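# Remove curved centering support from beneath standing arch

## Task

Pull the curved wooden support (the centering) out from beneath the arch while the arch keeps standing and no block moves from its spot; any number of the four arms may be used.

## Robot and tools

Setup: four identical i2rt Big YAM arms, arm1 to arm4, each with six joints, a two-finger gripper and a wrist camera (armN_cam_wrist). Fixed room cameras: cam_back, cam_front, cam_top. Feet (base_link) in the scene frame, metres: arm1 at (+0.650, -0.006, +0.794), arm2 at (0.000, +0.656, +0.746), arm3 at (-0.649, +0.006, +0.801), arm4 at (-0.003, -0.653, +0.754). Each foot faces its own +x: arm1 faces roughly -x, arm3 roughly +x, arm2 roughly -y, arm4 roughly +y, all toward the middle. Table tops under the arms sit at z = 0.720. Reach is about 1.0 m from the joint1 axis.

Frame: one shared scene frame, origin on the floor, +z up, metres. Poses are [x, y, z, qw, qx, qy, qz]. The hand point lies between the finger pads, roughly 1 cm behind the tips; fingers point along the hand's +z, and open and close along its y. hand_target is where the currently held joint targets would put the hand; under load the hand may stop short. Printed positions can be off, more so when reaching far.

Tool move: one action for any subset of arms plus an optional cameras list. Each arm gets its own object under its name (arm1..arm4); an arm left out receives no new command but may still be driving toward its old target. Inside an arm's object:
- joints: absolute targets by name. joint1_rad -2.879..2.879 (yaw about the foot, positive counter-clockwise seen from above, 0 = along foot +x); joint2_rad 0..3.141 (shoulder, 0 = upper arm back and level, positive lifts it up and forward); joint3_rad 0..3.019 (elbow, 0 = folded, positive opens); joint4_rad -1.692..1.57 (hand pitch, positive tips fingers up); joint5_rad -1.57..1.57 (sideways swing, positive to the arm's right); joint6_rad -2.094..2.094 (roll, positive clockwise viewed from behind the hand); gripper_m 0..0.093, an absolute fingertip gap in metres. Done tolerances: ±0.045, ±0.14, ±0.09, ±0.055, ±0.03, ±0.035 rad, gripper ±0.003 m.
- target: an absolute hand pose, 7 numbers [x, y, z, qw, qx, qy, qz] in the scene frame, reached along a straight line starting from the current hand_target. When target is given, joints may contain only gripper_m.
- speed: top speed of that straight path, 0.002..0.5 m/s (default 0.25); rotation capped at twice that value in rad/s. Only valid with target.
- min_time_s: 0.1..8 s, the shortest duration for that arm's joint moves; goes with joints.
All motions in one call start together. All hand paths in a call finish together, paced by the slowest. Paths last 0.5 to 10 s and an action at most 15 s. Each control step clips the commanded pose to 100 mm and 20 degrees from the measured hand, then solves damped IK, favouring position. Expect a centimetre or more of error, lag and overshoot, especially with a nearly straight arm. Paths do not avoid objects or other arms. Joint moves can swing the hand widely.
cameras: names or ["all"]; [] for none. Unknown keys make the call invalid; out-of-range values get it refused, and a refusal cancels the remaining move, wait and finished_scene calls of that reply. A move with no action returns full state, all images and the scene number.

Results: per-arm joint_positions, Joint velocities (rad/s, gripper m/s; "within noise" when idle), joint torques (N m, arm joints only, include gravity, offsets and noise; joints 3 and 4 wrap at ±28), hand and hand_target. The move line lists each commanded arm with "done" or its worst status. Statuses: off_target (stopped short, may keep pushing); time_out (joints keep a nearby target and keep pushing; on_its_own lists them; send the reported position to relax); not_followed / "joint command not followed" / "pose unreachable" (a self- or arm-collision check blocked it; the arm may keep trying). Arms in "as last shown" were not commanded and their lines are repeated. "pictures" gives image order; images can trail the state slightly.

Gripper: reading while gripping a hard part is usually up to 0.005 m under the part width (some read up to 0.002 wider); closed on nothing reads 0.000-0.003. Commanding about 0.005 m below the touch reading gives full force (about 50-64 N per pad). Open well above the reading to release.

wait: seconds 0..10, optional cameras; nothing new is commanded.
zoom_image: camera name and region [x0, y0, x1, y1] in image pixels (images 672x504, region at most 504x504), from that camera's latest picture.
finished_scene: scene = current scene number; final, call nothing after it in that reply. The arch must remain intact without the robots.

Camera calibration (K, distortion, T_world_to_cam) is listed per camera; room cameras may have shifted by up to about 2.3 degrees and 9 mm.

Cautions: arms keep pushing on contact and do not stop; hard pushes overheat motors (MOTOR HOT at 85 °C, fault and arm collapse at 100 °C, keys then read limit_stop_at_motor_heat). Avoid arm-to-arm presses, including one gripper closing on another's fingers; the collision check may act too late. Do not knock blocks, drop the support, let anything fall or leave the work area, or strike fixed objects. Pull the support out slowly so arch blocks are not dragged. Random small pushes on loose objects can happen.

Each tool is called after "Request:" by a JSON object that holds its "api" and its "payload", one argument or row to a line.

## Session

Request:
{"api": "move", "payload": {

}}

Scene clock: 0.00 s.
Joint torques (N m): no reading
Motor temperatures (°C): arm1=[38 34 37 30 33 32 34] | arm2=[37 32 31 34 36 30 31] | arm3=[30 39 35 33 32 33 37] | arm4=[33 33 32 36 36 28 38]
Heat: arm1: hottest joint1_rad 38 °C; arm2: hottest joint1_rad 37 °C; arm3: hottest joint2_rad 39 °C; arm4: hottest gripper 38 °C.
Joint velocities: within noise
arm1.joint_positions: joint1_rad=-0.338 joint2_rad=+0.579 joint3_rad=+1.357 joint4_rad=-1.551 joint5_rad=-0.092 joint6_rad=+0.681 gripper_m=+0.09396
arm1.joint_status: not commanded
arm1.hand: x=+0.4682 y=+0.0429 z=+1.2854 quat_wxyz=(+0.101, +0.807, -0.442, -0.380) (m; scene frame)
arm1.hand_target: x=+0.4697 y=+0.0423 z=+1.2939 quat_wxyz=(+0.102, +0.803, -0.439, -0.390) (m; scene frame)
arm1.hand_status: not commanded
arm2.joint_positions: joint1_rad=-0.491 joint2_rad=+0.571 joint3_rad=+1.396 joint4_rad=-1.145 joint5_rad=+0.158 joint6_rad=+0.378 gripper_m=+0.09396
arm2.joint_status: not commanded
arm2.hand: x=-0.1424 y=+0.4717 z=+1.3418 quat_wxyz=(-0.330, -0.780, -0.216, +0.486) (m; scene frame)
arm2.hand_target: x=-0.1404 y=+0.4751 z=+1.3501 quat_wxyz=(-0.336, -0.774, -0.213, +0.492) (m; scene frame)
arm2.hand_status: not commanded
arm3.joint_positions: joint1_rad=-0.617 joint2_rad=+0.648 joint3_rad=+1.424 joint4_rad=-1.441 joint5_rad=-0.053 joint6_rad=+0.679 gripper_m=+0.09396
arm3.joint_status: not commanded
arm3.hand: x=-0.4492 y=-0.1083 z=+1.3285 quat_wxyz=(-0.435, -0.518, -0.735, -0.041) (m; scene frame)
arm3.hand_target: x=-0.4509 y=-0.1071 z=+1.3401 quat_wxyz=(-0.447, -0.514, -0.731, -0.042) (m; scene frame)
arm3.hand_status: not commanded
arm4.joint_positions: joint1_rad=-0.377 joint2_rad=+0.615 joint3_rad=+1.493 joint4_rad=-1.274 joint5_rad=+0.157 joint6_rad=-0.616 gripper_m=+0.09396
arm4.joint_status: not commanded
arm4.hand: x=+0.0978 y=-0.4603 z=+1.3602 quat_wxyz=(-0.554, +0.623, -0.545, -0.090) (m; scene frame)
arm4.hand_target: x=+0.0963 y=-0.4637 z=+1.3683 quat_wxyz=(-0.562, +0.618, -0.542, -0.093) (m; scene frame)
arm4.hand_status: not commanded
pictures: arm1_cam_wrist, arm2_cam_wrist, arm3_cam_wrist, arm4_cam_wrist, cam_back, cam_front, cam_top

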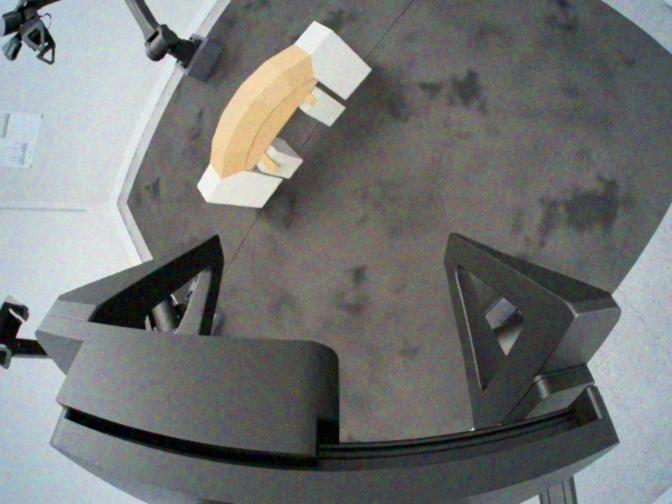

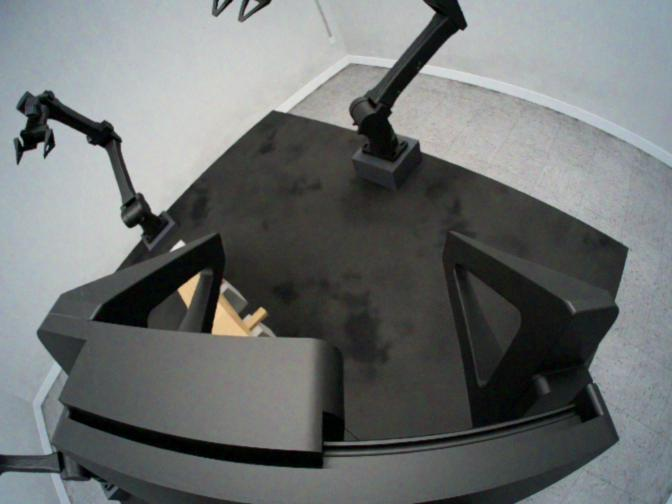

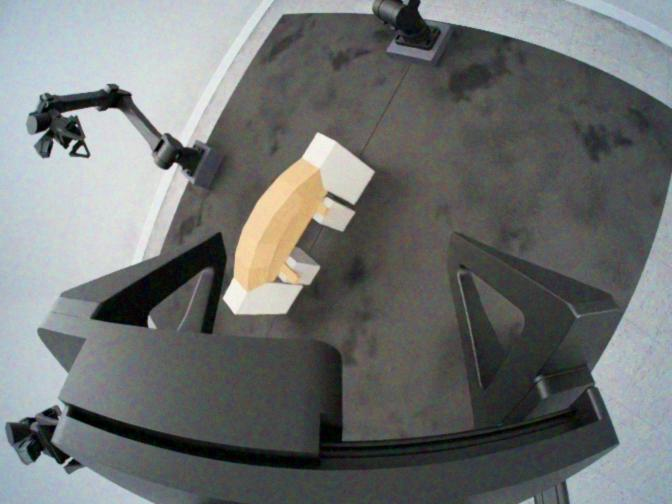

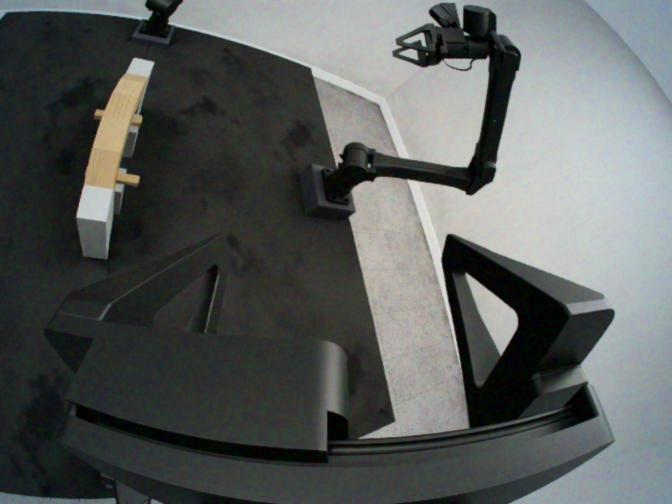

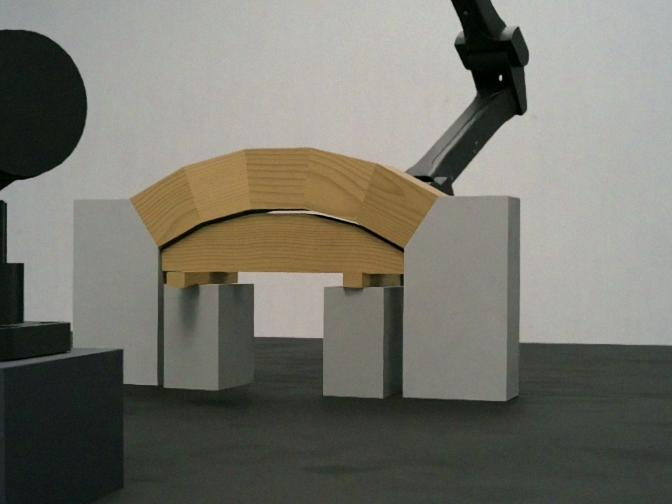

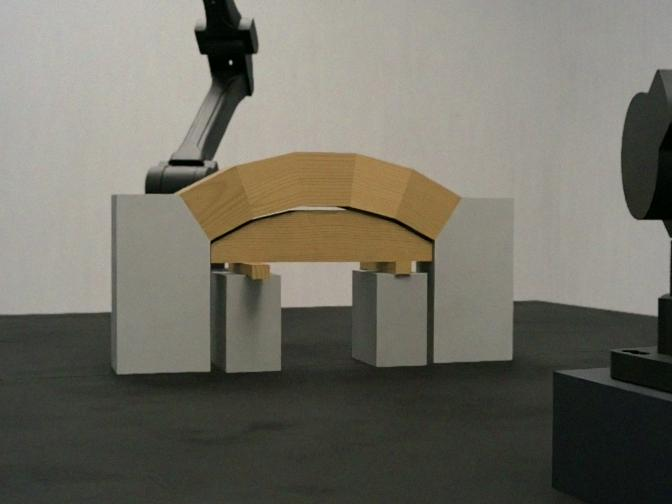

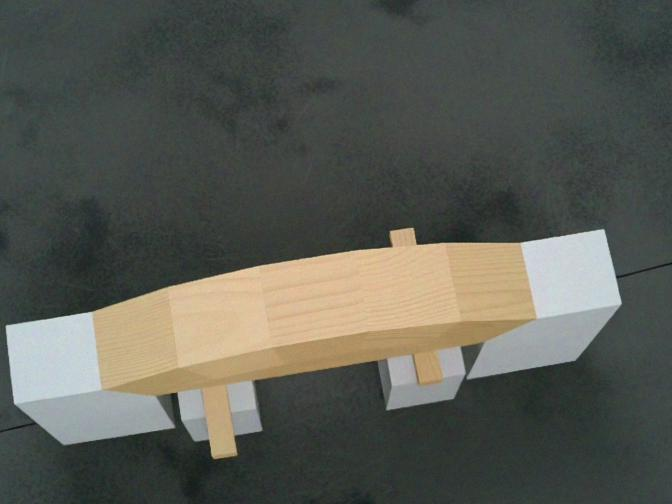

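Request:
{"api": "zoom_image", "payload": {
  "camera": "cam_back",
  "region": [140, 140, 450, 300]
}}

Request:
{"api": "zoom_image", "payload": {
  "camera": "cam_front",
  "region": [190, 140, 470, 290]
}}

Request:
{"api": "zoom_image", "payload": {
  "camera": "cam_top",
  "region": [150, 220, 500, 470]
}}

Request:
{"api": "zoom_image", "payload": {
  "camera": "cam_back",
  "region": [150, 190, 260, 300]
}}

Request:
{"api": "zoom_image", "payload": {
  "camera": "cam_back",
  "region": [310, 190, 420, 300]
}}

Request:
{"api": "zoom_image", "payload": {
  "camera": "cam_front",
  "region": [200, 190, 290, 290]
}}

Request:
{"api": "zoom_image", "payload": {
  "camera": "cam_front",
  "region": [345, 190, 445, 290]
}}

Scaled by 1.626 from the camera's 672x504 image, which has a finer 960x720 frame.

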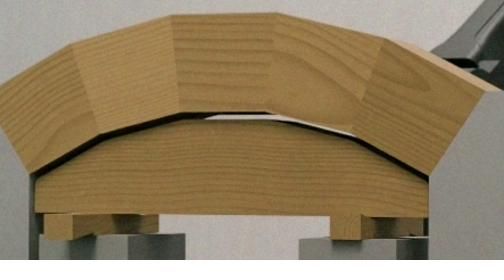

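Scaled by 1.800 from the camera's 672x504 image, which has a finer 960x720 frame.

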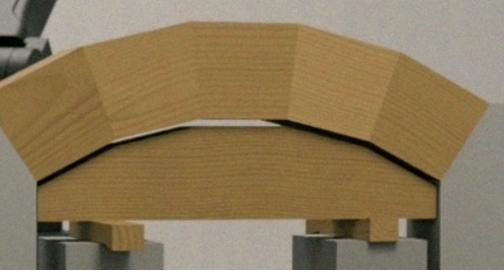

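Scaled by 1.440 from the camera's 672x504 image, which has a finer 960x720 frame.

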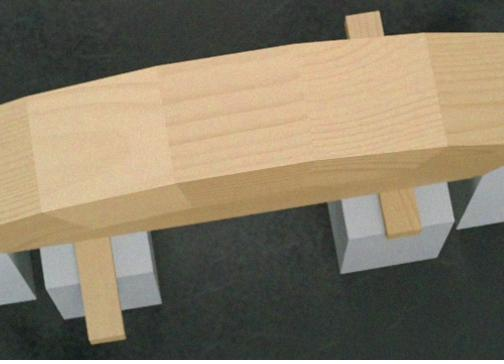

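Scaled by 4.582 from the camera's 672x504 image, which has a finer 960x720 frame.

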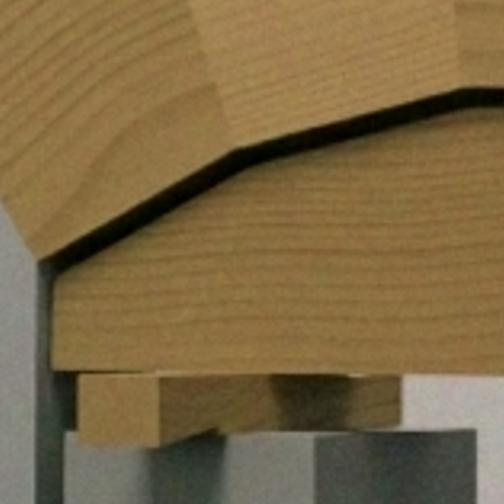

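Scaled by 4.582 from the camera's 672x504 image, which has a finer 960x720 frame.

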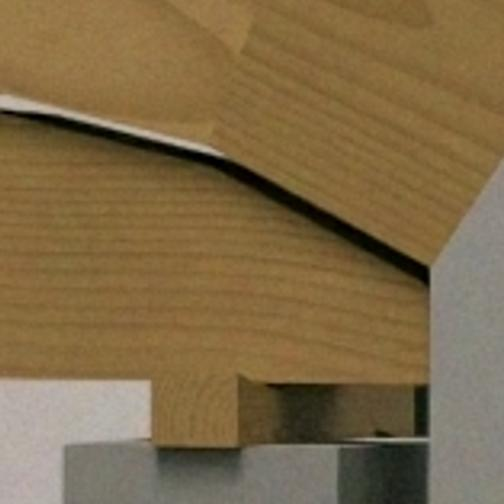

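Scaled by 5.040 from the camera's 672x504 image, which has a finer 960x720 frame.

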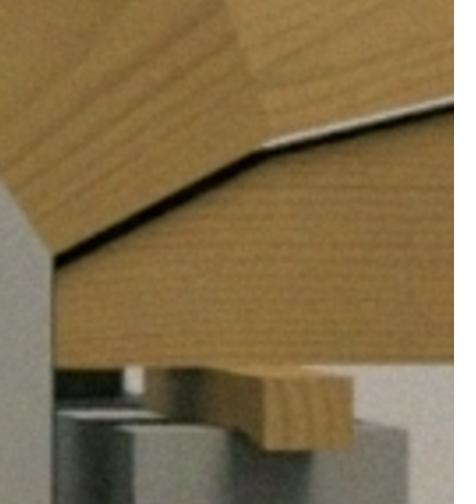

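Scaled by 5.040 from the camera's 672x504 image, which has a finer 960x720 frame.

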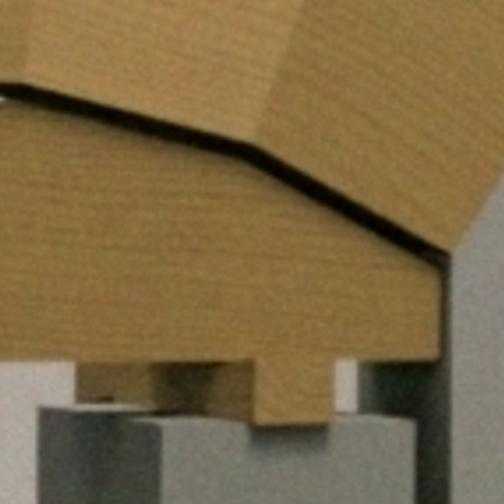

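Request:
{"api": "move", "payload": {
  "arm1": {"target":[0.212,-0.020,0.863,0.0302,-0.7065,0.0302,0.7065],"joints":{"gripper_m":0.05}},
  "arm3": {"target":[-0.206,0.016,0.863,0.5209,0.5209,0.4782,0.4782]},
  "cameras": ["all"]
}}

Scene clock: 9.73 s.
Joint torques (N m): arm1=[-1.85 -6.95 1.54 3.54 -0.12 -0.24] | arm2=[1.14 3.55 9.44 2.48 0.09 -0.04] | arm3=[0.56 -8.18 2.35 2.26 0.28 0.05] | arm4=[-1.03 4.78 8.28 2.41 0.08 0.08]
Motor temperatures (°C): arm1=[38 34 38 30 33 32 34] | arm2=[36 32 32 34 36 29 31] | arm3=[30 39 38 33 32 33 37] | arm4=[33 33 33 36 36 28 38]
Heat: arm1: hottest joint1_rad 38 °C; arm2: hottest joint1_rad 36 °C; arm3: hottest joint2_rad 39 °C; arm4: hottest gripper 38 °C.
move: arm1 off_target; arm3 off_target
Joint velocities: within noise
arm1.joint_positions: joint1_rad=+0.150 joint2_rad=+1.909 joint3_rad=+0.280 joint4_rad=+1.561 joint5_rad=+0.201 joint6_rad=+0.029 gripper_m=+0.05011
arm1.joint_status: all done
arm1.hand: x=+0.2164 y=-0.0259 z=+0.8631 quat_wxyz=(-0.024, +0.728, -0.030, -0.685) (m; scene frame)
arm1.hand_target: x=+0.2120 y=-0.0201 z=+0.8635 quat_wxyz=(-0.031, +0.722, -0.032, -0.690) (m; scene frame)
arm1.hand_status: off_target (0.007 m and 3.6 deg from the pose sent, 0.498 m and 63.9 deg at the start; a joint's target at an end of its range on 23 of 103 steps)
arm2, arm4: as last shown
arm3.joint_positions: joint1_rad=+0.045 joint2_rad=+1.904 joint3_rad=+0.289 joint4_rad=+1.535 joint5_rad=+0.179 joint6_rad=+1.585 gripper_m=+0.09396
arm3.joint_status: not commanded
arm3.hand: x=-0.2102 y=+0.0115 z=+0.8623 quat_wxyz=(-0.502, -0.544, -0.498, -0.452) (m; scene frame)
arm3.hand_target: x=-0.2058 y=+0.0161 z=+0.8635 quat_wxyz=(-0.503, -0.539, -0.493, -0.461) (m; scene frame)
arm3.hand_status: off_target (0.006 m and 5.0 deg from the pose sent, 0.540 m and 59.6 deg at the start; pose on its path clipped on 4 of 103 steps; a joint's target at an end of its range on 25 of 103 steps)
pictures: arm1_cam_wrist, arm2_cam_wrist, arm3_cam_wrist, arm4_cam_wrist, cam_back, cam_front, cam_top
camera_calibration:
arm1_cam_wrist: T_world_to_cam=[[0.0908005, 0.995851, -0.006023, 0.0101473], [0.627069, -0.0618718, -0.776502, 0.536048], [-0.773653, 0.06673, -0.630086, 0.840711], [0, 0, 0, 1]] pos_world=[0.313358, -0.0330396, 0.946023]
arm3_cam_wrist: T_world_to_cam=[[-0.0719781, 0.0036682, -0.997399, 0.845822], [-0.529196, 0.847494, 0.0413067, -0.154669], [0.845441, 0.530793, -0.0590598, 0.35036], [0, 0, 0, 1]] pos_world=[-0.317178, -0.0579895, 0.870704]

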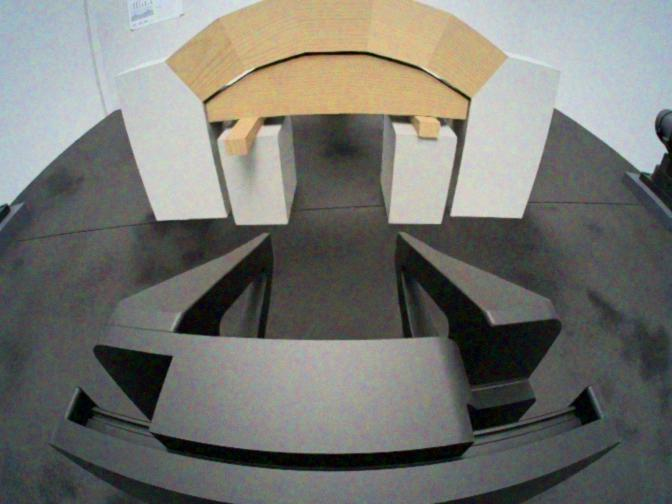

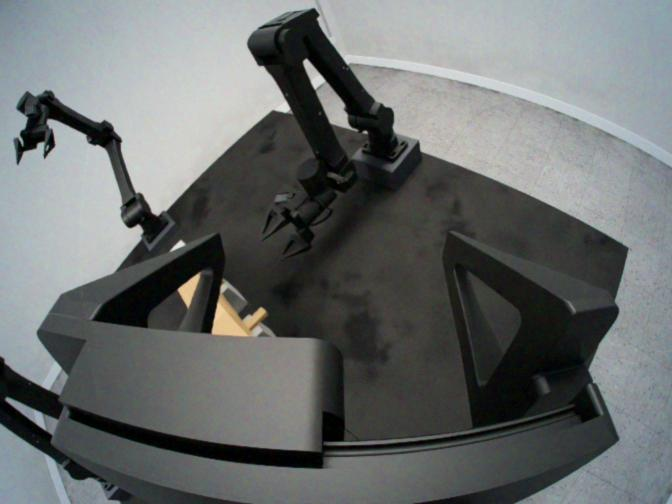

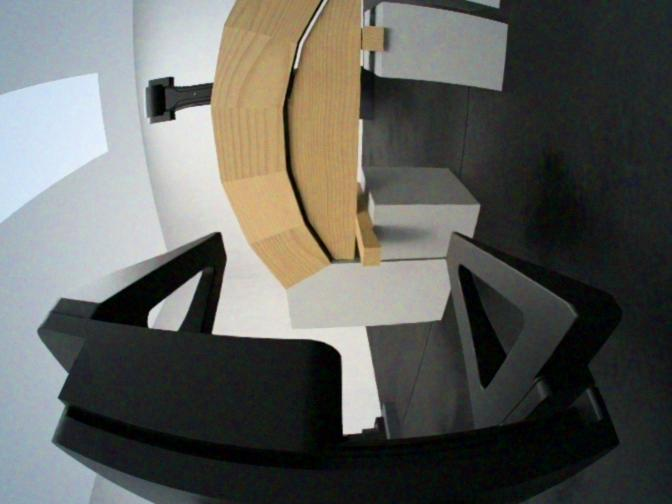

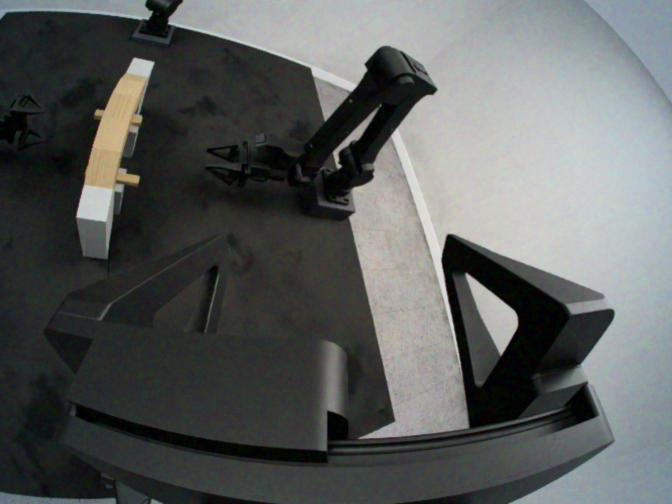

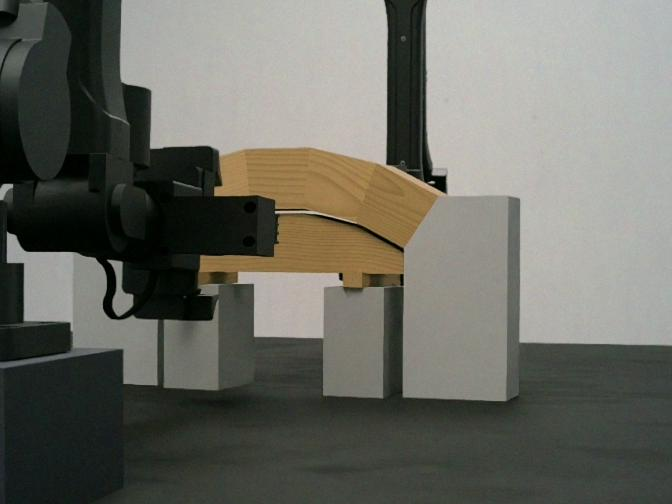

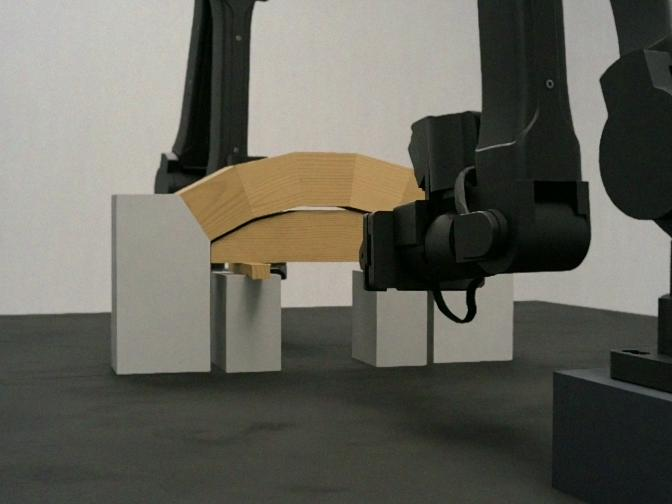

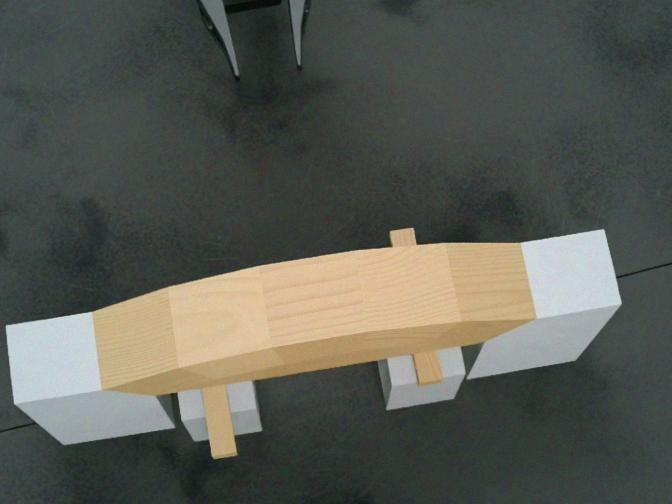

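Request:
{"api": "move", "payload": {
  "arm1": {"target":[0.045,-0.004,0.863,0.0302,-0.7065,0.0302,0.7065],"speed":0.12},
  "cameras": ["arm1_cam_wrist","cam_top","cam_back","cam_front"]
}}

Scene clock: 13.27 s.
Joint torques (N m): arm1=[-1.67 -11.69 4.9 1.69 -0.12 -0.23] | arm2=[1.08 3.6 9.52 2.43 0.1 -0.03] | arm3=[0.67 -8.12 2.33 2.26 0.29 0.04] | arm4=[-1.26 4.19 8.23 2.24 0.04 0.08]
Motor temperatures (°C): arm1=[38 34 38 30 32 32 34] | arm2=[36 32 32 34 36 29 30] | arm3=[30 39 38 33 32 33 37] | arm4=[33 33 33 36 36 28 38]
Heat: arm1: hottest joint1_rad 38 °C; arm2: hottest joint1_rad 36 °C; arm3: hottest joint2_rad 39 °C; arm4: hottest gripper 38 °C.
move: arm1 off_target
Joint velocities: within noise
arm1.joint_positions: joint1_rad=+0.069 joint2_rad=+2.016 joint3_rad=+0.717 joint4_rad=+1.312 joint5_rad=+0.118 joint6_rad=+0.020 gripper_m=+0.05011
arm1.joint_status: not commanded
arm1.hand: x=+0.0548 y=-0.0120 z=+0.8747 quat_wxyz=(-0.022, +0.700, -0.030, -0.713) (m; scene frame)
arm1.hand_target: x=+0.0459 y=-0.0041 z=+0.8632 quat_wxyz=(-0.030, +0.706, -0.030, -0.706) (m; scene frame)
arm1.hand_status: off_target (0.017 m and 1.4 deg from the pose sent, 0.173 m and 3.6 deg at the start)
arm2, arm3, arm4: as last shown
arm3.hand: x=-0.2102 y=+0.0114 z=+0.8623 quat_wxyz=(-0.502, -0.544, -0.497, -0.452) (m; scene frame)
arm3.hand_target: x=-0.2058 y=+0.0160 z=+0.8635 quat_wxyz=(-0.503, -0.539, -0.493, -0.461) (m; scene frame)
pictures: arm1_cam_wrist, cam_back, cam_front, cam_top
camera_calibration:
arm1_cam_wrist: T_world_to_cam=[[0.0871201, 0.996112, -0.0130466, 0.0174732], [0.563551, -0.0600792, -0.823894, 0.692143], [-0.821474, 0.0644253, -0.566594, 0.669151], [0, 0, 0, 1]] pos_world=[0.15811, -0.0189321, 0.949618]

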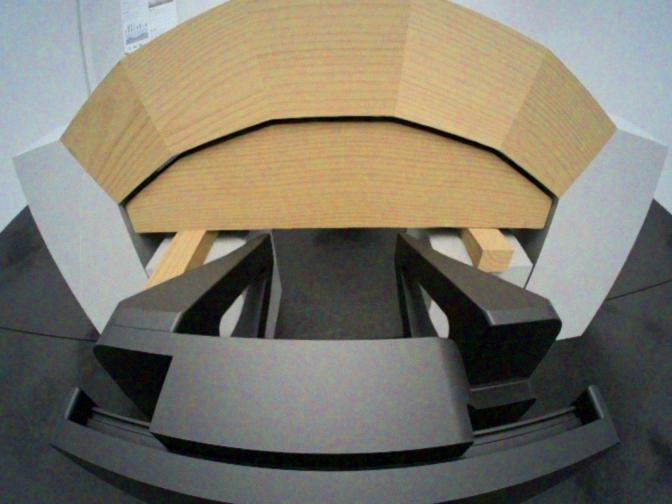

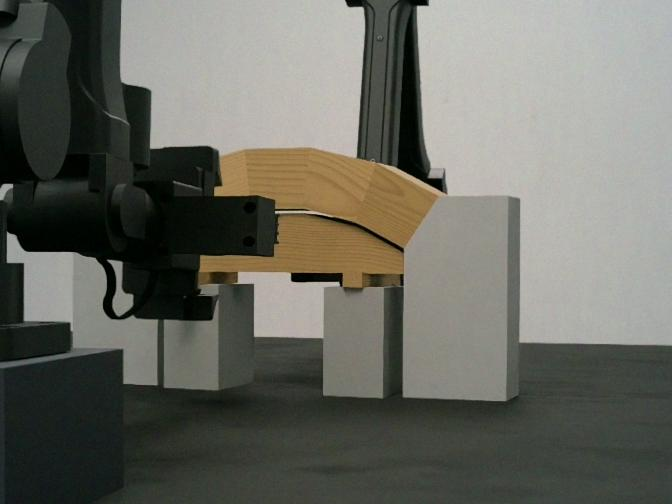

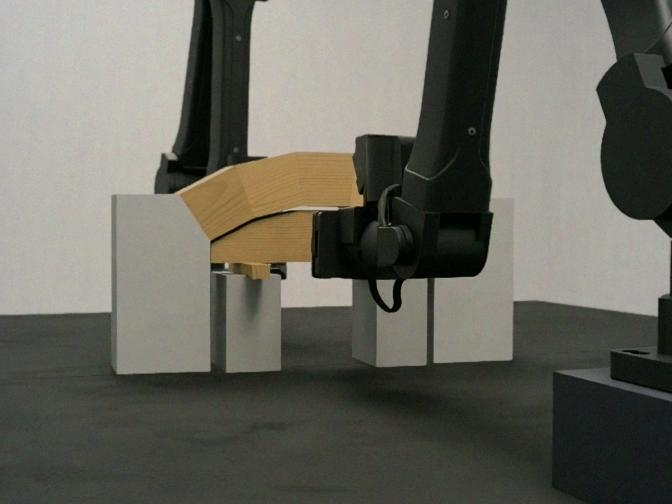

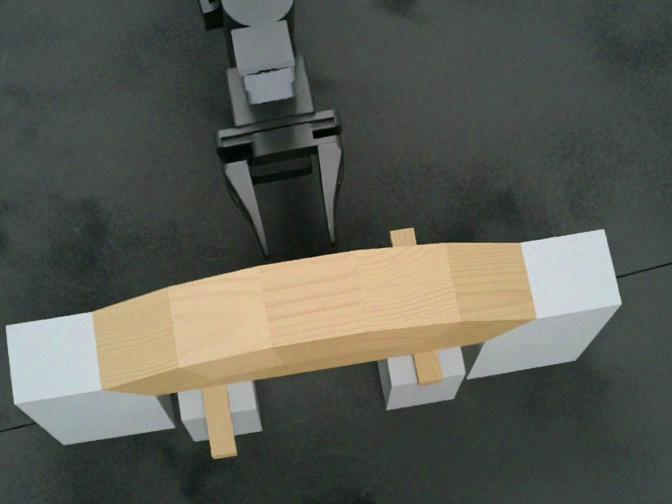

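Request:
{"api": "move", "payload": {
  "arm1": {"target":[0.008,0.005,0.868,0.0302,-0.7065,0.0302,0.7065],"speed":0.06},
  "cameras": ["arm1_cam_wrist","cam_top"]
}}

Request:
{"api": "move", "payload": {
  "arm1": {"target":[-0.012,0.0066,0.868,0.0302,-0.7065,0.0302,0.7065],"speed":0.04},
  "cameras": ["arm1_cam_wrist","cam_top","cam_back","arm3_cam_wrist"]
}}

Scene clock: 15.97 s.
Joint torques (N m): arm1=[-1.61 -12.86 5.9 1.62 -0.12 -0.22] | arm2=[1.03 3.9 9.5 2.43 0.11 -0.02] | arm3=[0.62 -8.18 2.33 2.26 0.29 0.04] | arm4=[-0.5 4.31 8.28 2.32 0.06 0.08]
Motor temperatures (°C): arm1=[38 34 38 30 32 32 34] | arm2=[36 32 33 34 35 29 30] | arm3=[30 40 37 33 32 33 37] | arm4=[33 33 33 36 36 28 38]
Heat: arm1: hottest joint1_rad 38 °C; arm2: hottest joint1_rad 36 °C; arm3: hottest joint2_rad 40 °C; arm4: hottest gripper 38 °C.
move: arm1 off_target
Joint velocities: within noise
arm1.joint_positions: joint1_rad=+0.048 joint2_rad=+2.036 joint3_rad=+0.818 joint4_rad=+1.229 joint5_rad=+0.096 joint6_rad=+0.020 gripper_m=+0.05011
arm1.joint_status: not commanded
arm1.hand: x=+0.0188 y=-0.0038 z=+0.8793 quat_wxyz=(-0.022, +0.701, -0.030, -0.712) (m; scene frame)
arm1.hand_target: x=+0.0090 y=+0.0050 z=+0.8681 quat_wxyz=(-0.030, +0.707, -0.030, -0.706) (m; scene frame)
arm1.hand_status: off_target (0.018 m and 1.3 deg from the pose sent, 0.050 m and 1.4 deg at the start)
arm2, arm3, arm4: as last shown
pictures: arm1_cam_wrist, cam_top
camera_calibration:
arm1_cam_wrist: T_world_to_cam=[[0.0871979, 0.996112, -0.0125701, 0.0121498], [0.565388, -0.0598742, -0.822649, 0.715607], [-0.820203, 0.0646263, -0.56841, 0.643333], [0, 0, 0, 1]] pos_world=[0.122009, -0.0108324, 0.954523]

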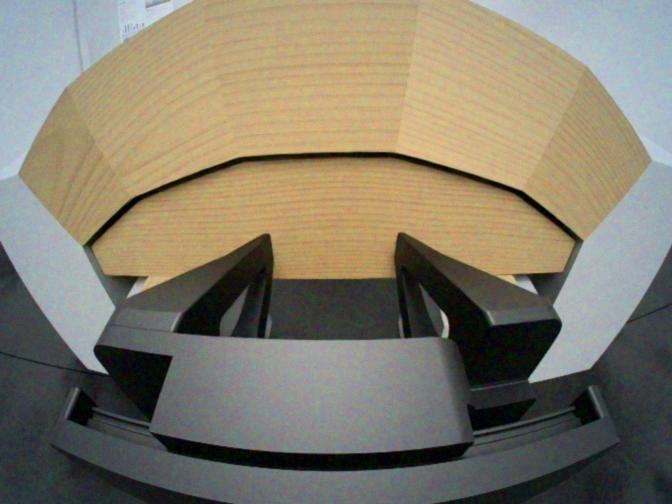

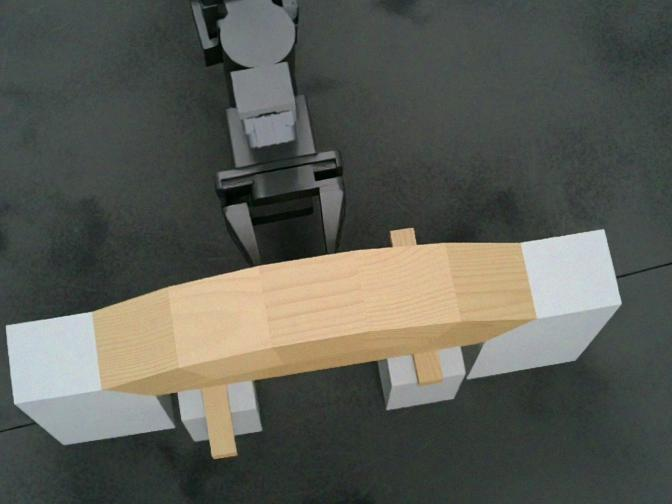

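Scene clock: 17.07 s.
Joint torques (N m): arm1=[-1.55 -13.27 6.56 1.58 -0.11 -0.22] | arm2=[1.03 3.84 9.5 2.51 0.1 -0.03] | arm3=[0.5 -8.23 2.36 2.26 0.28 0.04] | arm4=[-1.14 4.54 8.14 2.25 0.03 0.08]
Motor temperatures (°C): arm1=[38 34 38 30 32 32 34] | arm2=[36 32 33 34 35 29 30] | arm3=[30 40 37 33 32 33 37] | arm4=[33 33 33 36 36 28 38]
Heat: arm1: hottest joint1_rad 38 °C; arm2: hottest joint1_rad 36 °C; arm3: hottest joint2_rad 40 °C; arm4: hottest gripper 38 °C.
move: arm1 off_target
Joint velocities: within noise
arm1.joint_positions: joint1_rad=+0.044 joint2_rad=+2.056 joint3_rad=+0.871 joint4_rad=+1.193 joint5_rad=+0.092 joint6_rad=+0.020 gripper_m=+0.05011
arm1.joint_status: not commanded
arm1.hand: x=+0.0009 y=-0.0025 z=+0.8788 quat_wxyz=(-0.022, +0.702, -0.030, -0.711) (m; scene frame)
arm1.hand_target: x=-0.0108 y=+0.0066 z=+0.8682 quat_wxyz=(-0.030, +0.707, -0.030, -0.706) (m; scene frame)
arm1.hand_status: off_target (0.019 m and 1.2 deg from the pose sent, 0.034 m and 1.3 deg at the start)
arm2, arm3, arm4: as last shown
pictures: arm1_cam_wrist, arm3_cam_wrist, cam_back, cam_top
camera_calibration:
arm1_cam_wrist: T_world_to_cam=[[0.0868905, 0.996147, -0.0118738, 0.0116971], [0.567376, -0.0592802, -0.821322, 0.724215], [-0.818861, 0.0646282, -0.570341, 0.629932], [0, 0, 0, 1]] pos_world=[0.103908, -0.00943175, 0.954229]
arm3_cam_wrist: T_world_to_cam=[[-0.0719247, 0.00360831, -0.997404, 0.845832], [-0.528898, 0.847685, 0.0412065, -0.15453], [0.845632, 0.530488, -0.059061, 0.350489], [0, 0, 0, 1]] pos_world=[-0.317279, -0.0579892, 0.870704]

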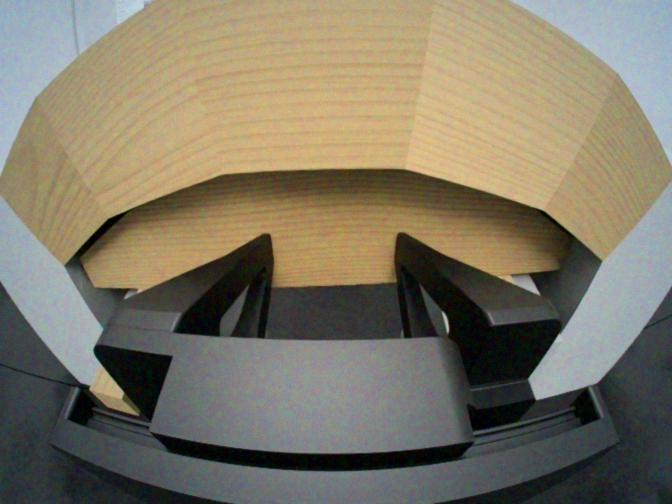

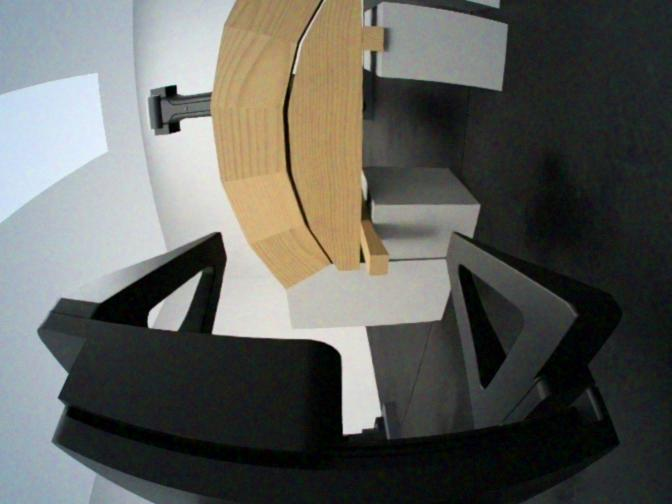

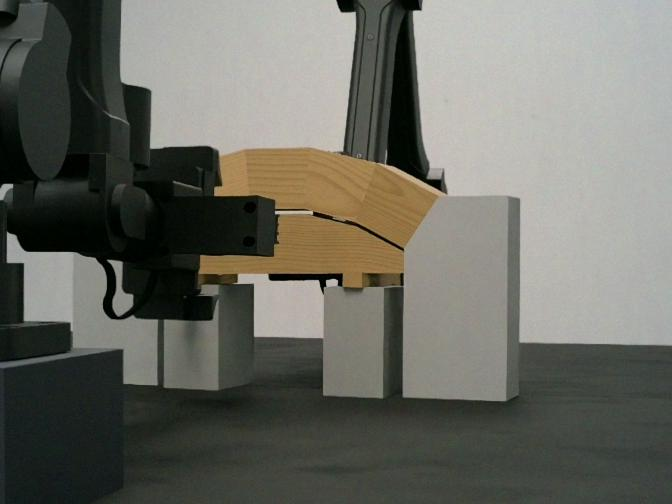

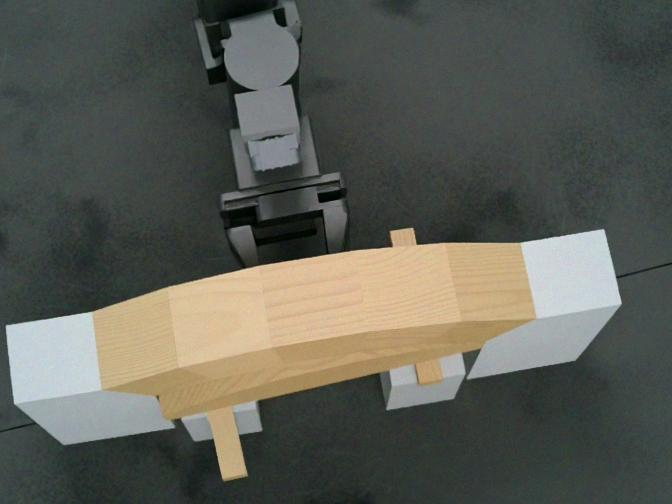

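Request:
{"api": "move", "payload": {
  "arm1": {"target":[0.010,-0.025,0.868,0.0302,-0.7065,0.0302,0.7065],"speed":0.1}
}}

Request:
{"api": "move", "payload": {
  "arm1": {"target":[-0.018,-0.023,0.868,0.0302,-0.7065,0.0302,0.7065],"speed":0.04},
  "cameras": ["arm1_cam_wrist","cam_top"]
}}

Scene clock: 19.10 s.
Joint torques (N m): arm1=[0.38 -14.86 2.93 3.28 0.11 -0.2] | arm2=[1.08 3.72 9.47 2.47 0.09 -0.02] | arm3=[0.67 -8.18 2.29 2.26 0.29 0.05] | arm4=[-0.97 4.66 8.2 2.24 0.03 0.09]
Motor temperatures (°C): arm1=[38 34 38 30 32 32 34] | arm2=[36 32 33 34 35 29 30] | arm3=[30 40 37 33 32 33 37] | arm4=[33 33 33 36 36 28 38]
Heat: arm1: hottest joint1_rad 38 °C; arm2: hottest joint1_rad 36 °C; arm3: hottest joint2_rad 40 °C; arm4: hottest gripper 38 °C.
move: arm1 done
Joint velocities: within noise
arm1.joint_positions: joint1_rad=+0.087 joint2_rad=+2.056 joint3_rad=+0.862 joint4_rad=+1.193 joint5_rad=+0.154 joint6_rad=+0.020 gripper_m=+0.05011
arm1.joint_status: not commanded
arm1.hand: x=+0.0053 y=-0.0193 z=+0.8749 quat_wxyz=(-0.029, +0.705, -0.036, -0.708) (m; scene frame)
arm1.hand_target: x=+0.0100 y=-0.0250 z=+0.8680 quat_wxyz=(-0.030, +0.707, -0.030, -0.706) (m; scene frame)
arm1.hand_status: done (0.010 m and 0.8 deg from the pose sent, 0.027 m and 1.2 deg at the start)
arm2, arm3, arm4: as last shown
pictures: none

Scene clock: 20.33 s.
Joint torques (N m): arm1=[-0.32 -13.45 6.57 1.63 -0.11 -0.21] | arm2=[1.03 3.66 9.51 2.44 0.11 -0.01] | arm3=[0.62 -8.23 2.35 2.26 0.29 0.04] | arm4=[-1.08 4.25 8.38 2.24 0.06 0.07]
Motor temperatures (°C): arm1=[38 34 38 30 32 32 34] | arm2=[36 32 33 34 35 29 30] | arm3=[30 40 37 33 32 33 37] | arm4=[33 33 33 36 35 28 38]
Heat: arm1: hottest joint1_rad 38 °C; arm2: hottest joint1_rad 36 °C; arm3: hottest joint2_rad 40 °C; arm4: hottest gripper 38 °C.
move: arm1 off_target
Joint velocities: within noise
arm1.joint_positions: joint1_rad=+0.087 joint2_rad=+2.062 joint3_rad=+0.892 joint4_rad=+1.179 joint5_rad=+0.152 joint6_rad=+0.019 gripper_m=+0.05011
arm1.joint_status: not commanded
arm1.hand: x=-0.0052 y=-0.0203 z=+0.8795 quat_wxyz=(-0.028, +0.701, -0.036, -0.711) (m; scene frame)
arm1.hand_target: x=-0.0170 y=-0.0231 z=+0.8683 quat_wxyz=(-0.030, +0.706, -0.030, -0.707) (m; scene frame)
arm1.hand_status: off_target (0.017 m and 1.1 deg from the pose sent, 0.025 m and 0.8 deg at the start)
arm2, arm3, arm4: as last shown
pictures: arm1_cam_wrist, cam_top
camera_calibration:
arm1_cam_wrist: T_world_to_cam=[[0.103926, 0.994511, -0.0121467, 0.0302725], [0.565538, -0.069136, -0.821819, 0.727498], [-0.818148, 0.0785389, -0.569619, 0.62601], [0, 0, 0, 1]] pos_world=[0.0975954, -0.0289762, 0.954827]

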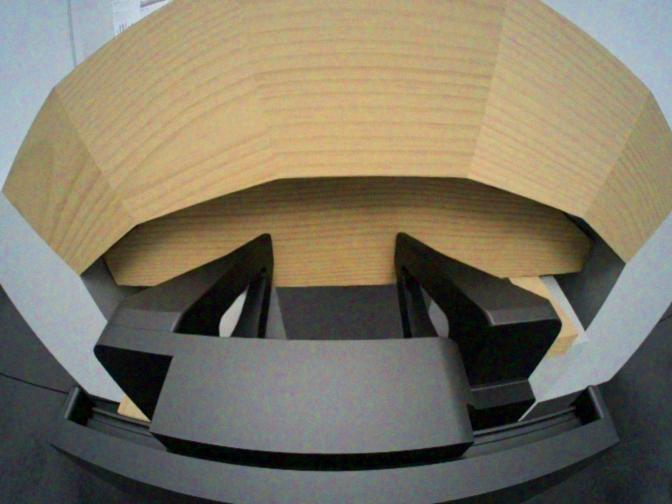

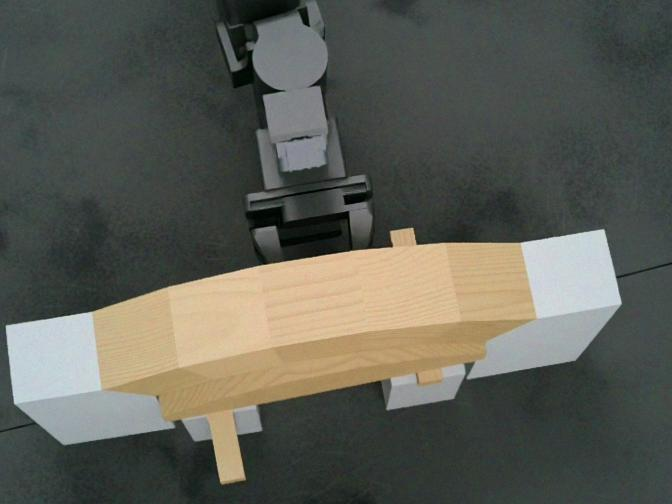

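Request:
{"api": "move", "payload": {
  "arm1": {"target":[-0.030,-0.020,0.868,0.0302,-0.7065,0.0302,0.7065],"speed":0.04},
  "cameras": ["arm1_cam_wrist","cam_top"]
}}

Scene clock: 21.73 s.
Joint torques (N m): arm1=[-0.85 -13.68 6.78 1.65 -0.14 -0.21] | arm2=[1.03 3.84 9.54 2.43 0.11 -0.02] | arm3=[0.67 -8.18 2.32 2.28 0.28 0.04] | arm4=[-1.26 4.66 8.14 2.41 0.06 0.05]
Motor temperatures (°C): arm1=[38 34 38 30 32 32 34] | arm2=[36 32 33 34 35 29 30] | arm3=[30 40 37 33 32 32 37] | arm4=[33 33 33 36 35 28 38]
Heat: arm1: hottest joint1_rad 38 °C; arm2: hottest joint1_rad 36 °C; arm3: hottest joint2_rad 40 °C; arm4: hottest gripper 38 °C.
move: arm1 off_target
Joint velocities: within noise
arm1.joint_positions: joint1_rad=+0.087 joint2_rad=+2.077 joint3_rad=+0.928 joint4_rad=+1.156 joint5_rad=+0.145 joint6_rad=+0.019 gripper_m=+0.05011
arm1.joint_status: not commanded
arm1.hand: x=-0.0171 y=-0.0221 z=+0.8787 quat_wxyz=(-0.026, +0.702, -0.034, -0.711) (m; scene frame)
arm1.hand_target: x=-0.0289 y=-0.0200 z=+0.8680 quat_wxyz=(-0.030, +0.707, -0.030, -0.706) (m; scene frame)
arm1.hand_status: off_target (0.017 m and 1.0 deg from the pose sent, 0.027 m and 1.1 deg at the start)
arm2, arm3, arm4: as last shown
pictures: arm1_cam_wrist, cam_top
camera_calibration:
arm1_cam_wrist: T_world_to_cam=[[0.0975134, 0.995164, -0.0117985, 0.0329153], [0.567589, -0.0653467, -0.820715, 0.732539], [-0.817517, 0.073334, -0.571217, 0.617345], [0, 0, 0, 1]] pos_world=[0.0856993, -0.0301595, 0.954232]

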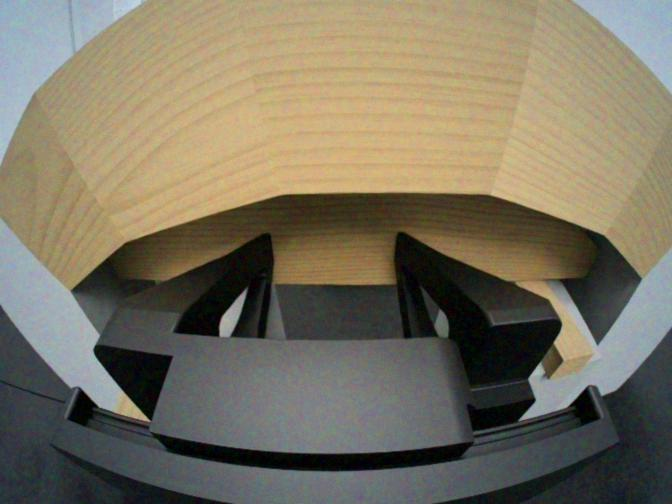

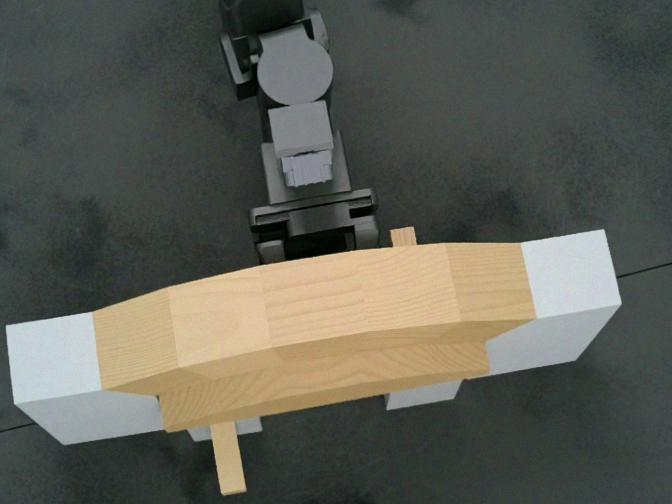

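Request:
{"api": "move", "payload": {
  "arm1": {"target":[-0.045,-0.017,0.868,0.0302,-0.7065,0.0302,0.7065],"speed":0.04},
  "cameras": ["arm1_cam_wrist","arm3_cam_wrist","cam_top","cam_back","cam_front"]
}}

Scene clock: 23.07 s.
Joint torques (N m): arm1=[-1.44 -14.45 7.12 1.65 -0.14 -0.21] | arm2=[1.14 3.84 9.51 2.47 0.11 -0.01] | arm3=[0.73 -8.23 2.35 2.28 0.28 0.04] | arm4=[-0.79 5.25 8.31 2.41 0.07 0.08]
Motor temperatures (°C): arm1=[37 34 38 30 32 31 33] | arm2=[36 32 33 34 35 29 30] | arm3=[30 40 37 33 32 32 37] | arm4=[33 33 34 36 35 28 38]
Heat: arm1: hottest joint3_rad 38 °C; arm2: hottest joint1_rad 36 °C; arm3: hottest joint2_rad 40 °C; arm4: hottest gripper 38 °C.
move: arm1 off_target
Joint velocities: within noise
arm1.joint_positions: joint1_rad=+0.087 joint2_rad=+2.094 joint3_rad=+0.972 joint4_rad=+1.129 joint5_rad=+0.138 joint6_rad=+0.019 gripper_m=+0.05011
arm1.joint_status: not commanded
arm1.hand: x=-0.0315 y=-0.0243 z=+0.8785 quat_wxyz=(-0.023, +0.703, -0.031, -0.711) (m; scene frame)
arm1.hand_target: x=-0.0438 y=-0.0170 z=+0.8683 quat_wxyz=(-0.030, +0.706, -0.030, -0.707) (m; scene frame)
arm1.hand_status: off_target (0.019 m and 1.0 deg from the pose sent, 0.030 m and 1.0 deg at the start)
arm2.joint_positions: joint1_rad=-0.491 joint2_rad=+0.571 joint3_rad=+1.396 joint4_rad=-1.145 joint5_rad=+0.158 joint6_rad=+0.378 gripper_m=+0.09396
arm2.joint_status: not commanded
arm2.hand: x=-0.1424 y=+0.4717 z=+1.3418 quat_wxyz=(-0.330, -0.780, -0.216, +0.486) (m; scene frame)
arm2.hand_target: x=-0.1404 y=+0.4751 z=+1.3501 quat_wxyz=(-0.336, -0.774, -0.213, +0.492) (m; scene frame)
arm2.hand_status: not commanded
arm3: as last shown
arm4.joint_positions: joint1_rad=-0.377 joint2_rad=+0.615 joint3_rad=+1.493 joint4_rad=-1.274 joint5_rad=+0.157 joint6_rad=-0.616 gripper_m=+0.09396
arm4.joint_status: not commanded
arm4.hand: x=+0.0978 y=-0.4603 z=+1.3602 quat_wxyz=(-0.554, +0.623, -0.545, -0.090) (m; scene frame)
arm4.hand_target: x=+0.0963 y=-0.4637 z=+1.3683 quat_wxyz=(-0.562, +0.618, -0.542, -0.093) (m; scene frame)
arm4.hand_status: not commanded
pictures: arm1_cam_wrist, arm3_cam_wrist, cam_back, cam_front, cam_top
camera_calibration:
arm1_cam_wrist: T_world_to_cam=[[0.0899572, 0.995879, -0.0114985, 0.0360752], [0.569059, -0.060871, -0.820041, 0.739984], [-0.817361, 0.0672252, -0.57219, 0.606273], [0, 0, 0, 1]] pos_world=[0.0712044, -0.0316398, 0.954135]
arm3_cam_wrist: T_world_to_cam=[[-0.0719247, 0.00360831, -0.997404, 0.845832], [-0.528898, 0.847685, 0.0412065, -0.15453], [0.845632, 0.530488, -0.059061, 0.350489], [0, 0, 0, 1]] pos_world=[-0.317279, -0.0579892, 0.870704]

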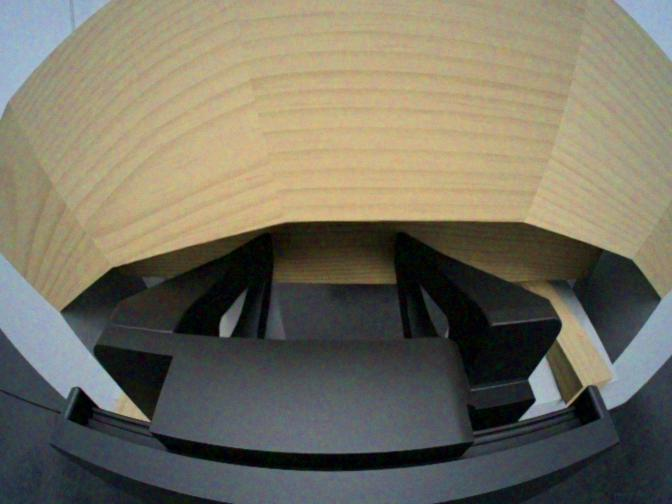

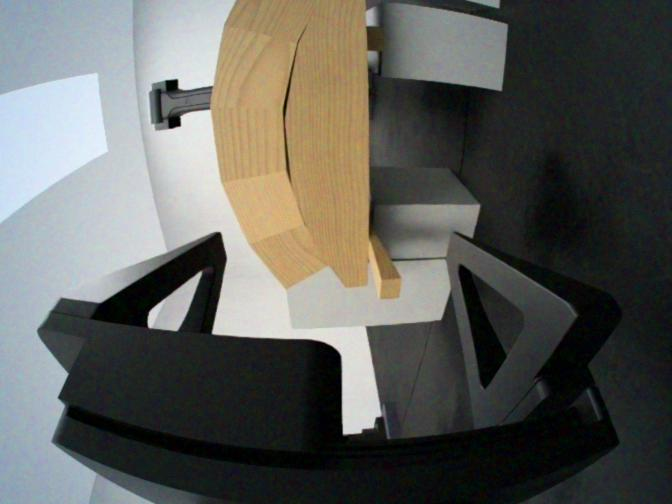

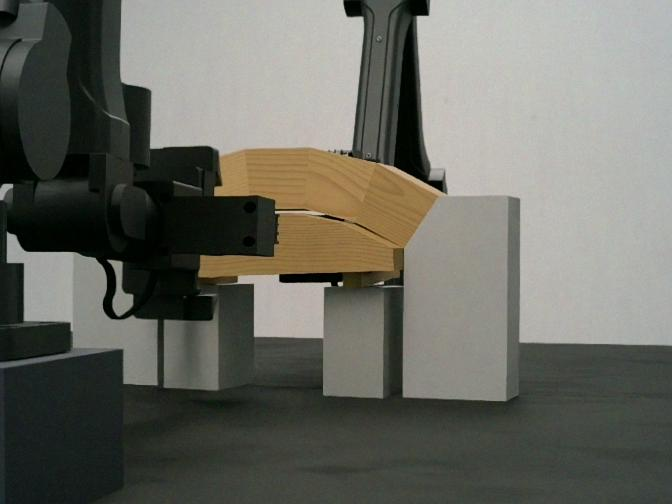

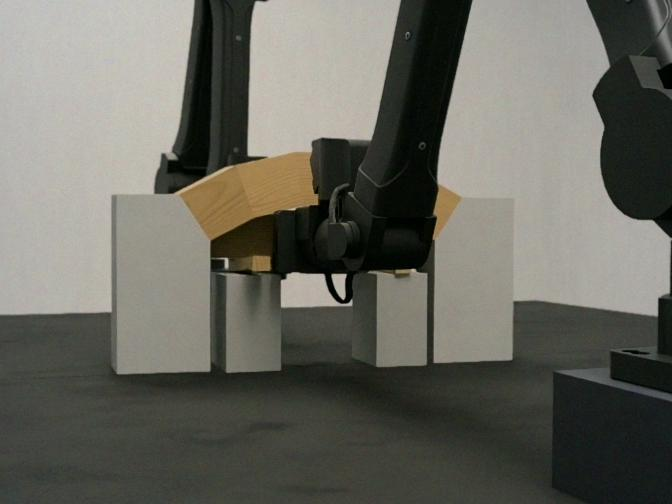

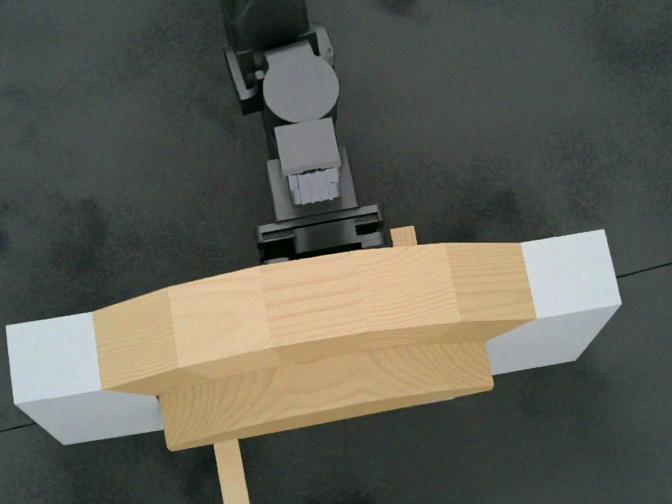

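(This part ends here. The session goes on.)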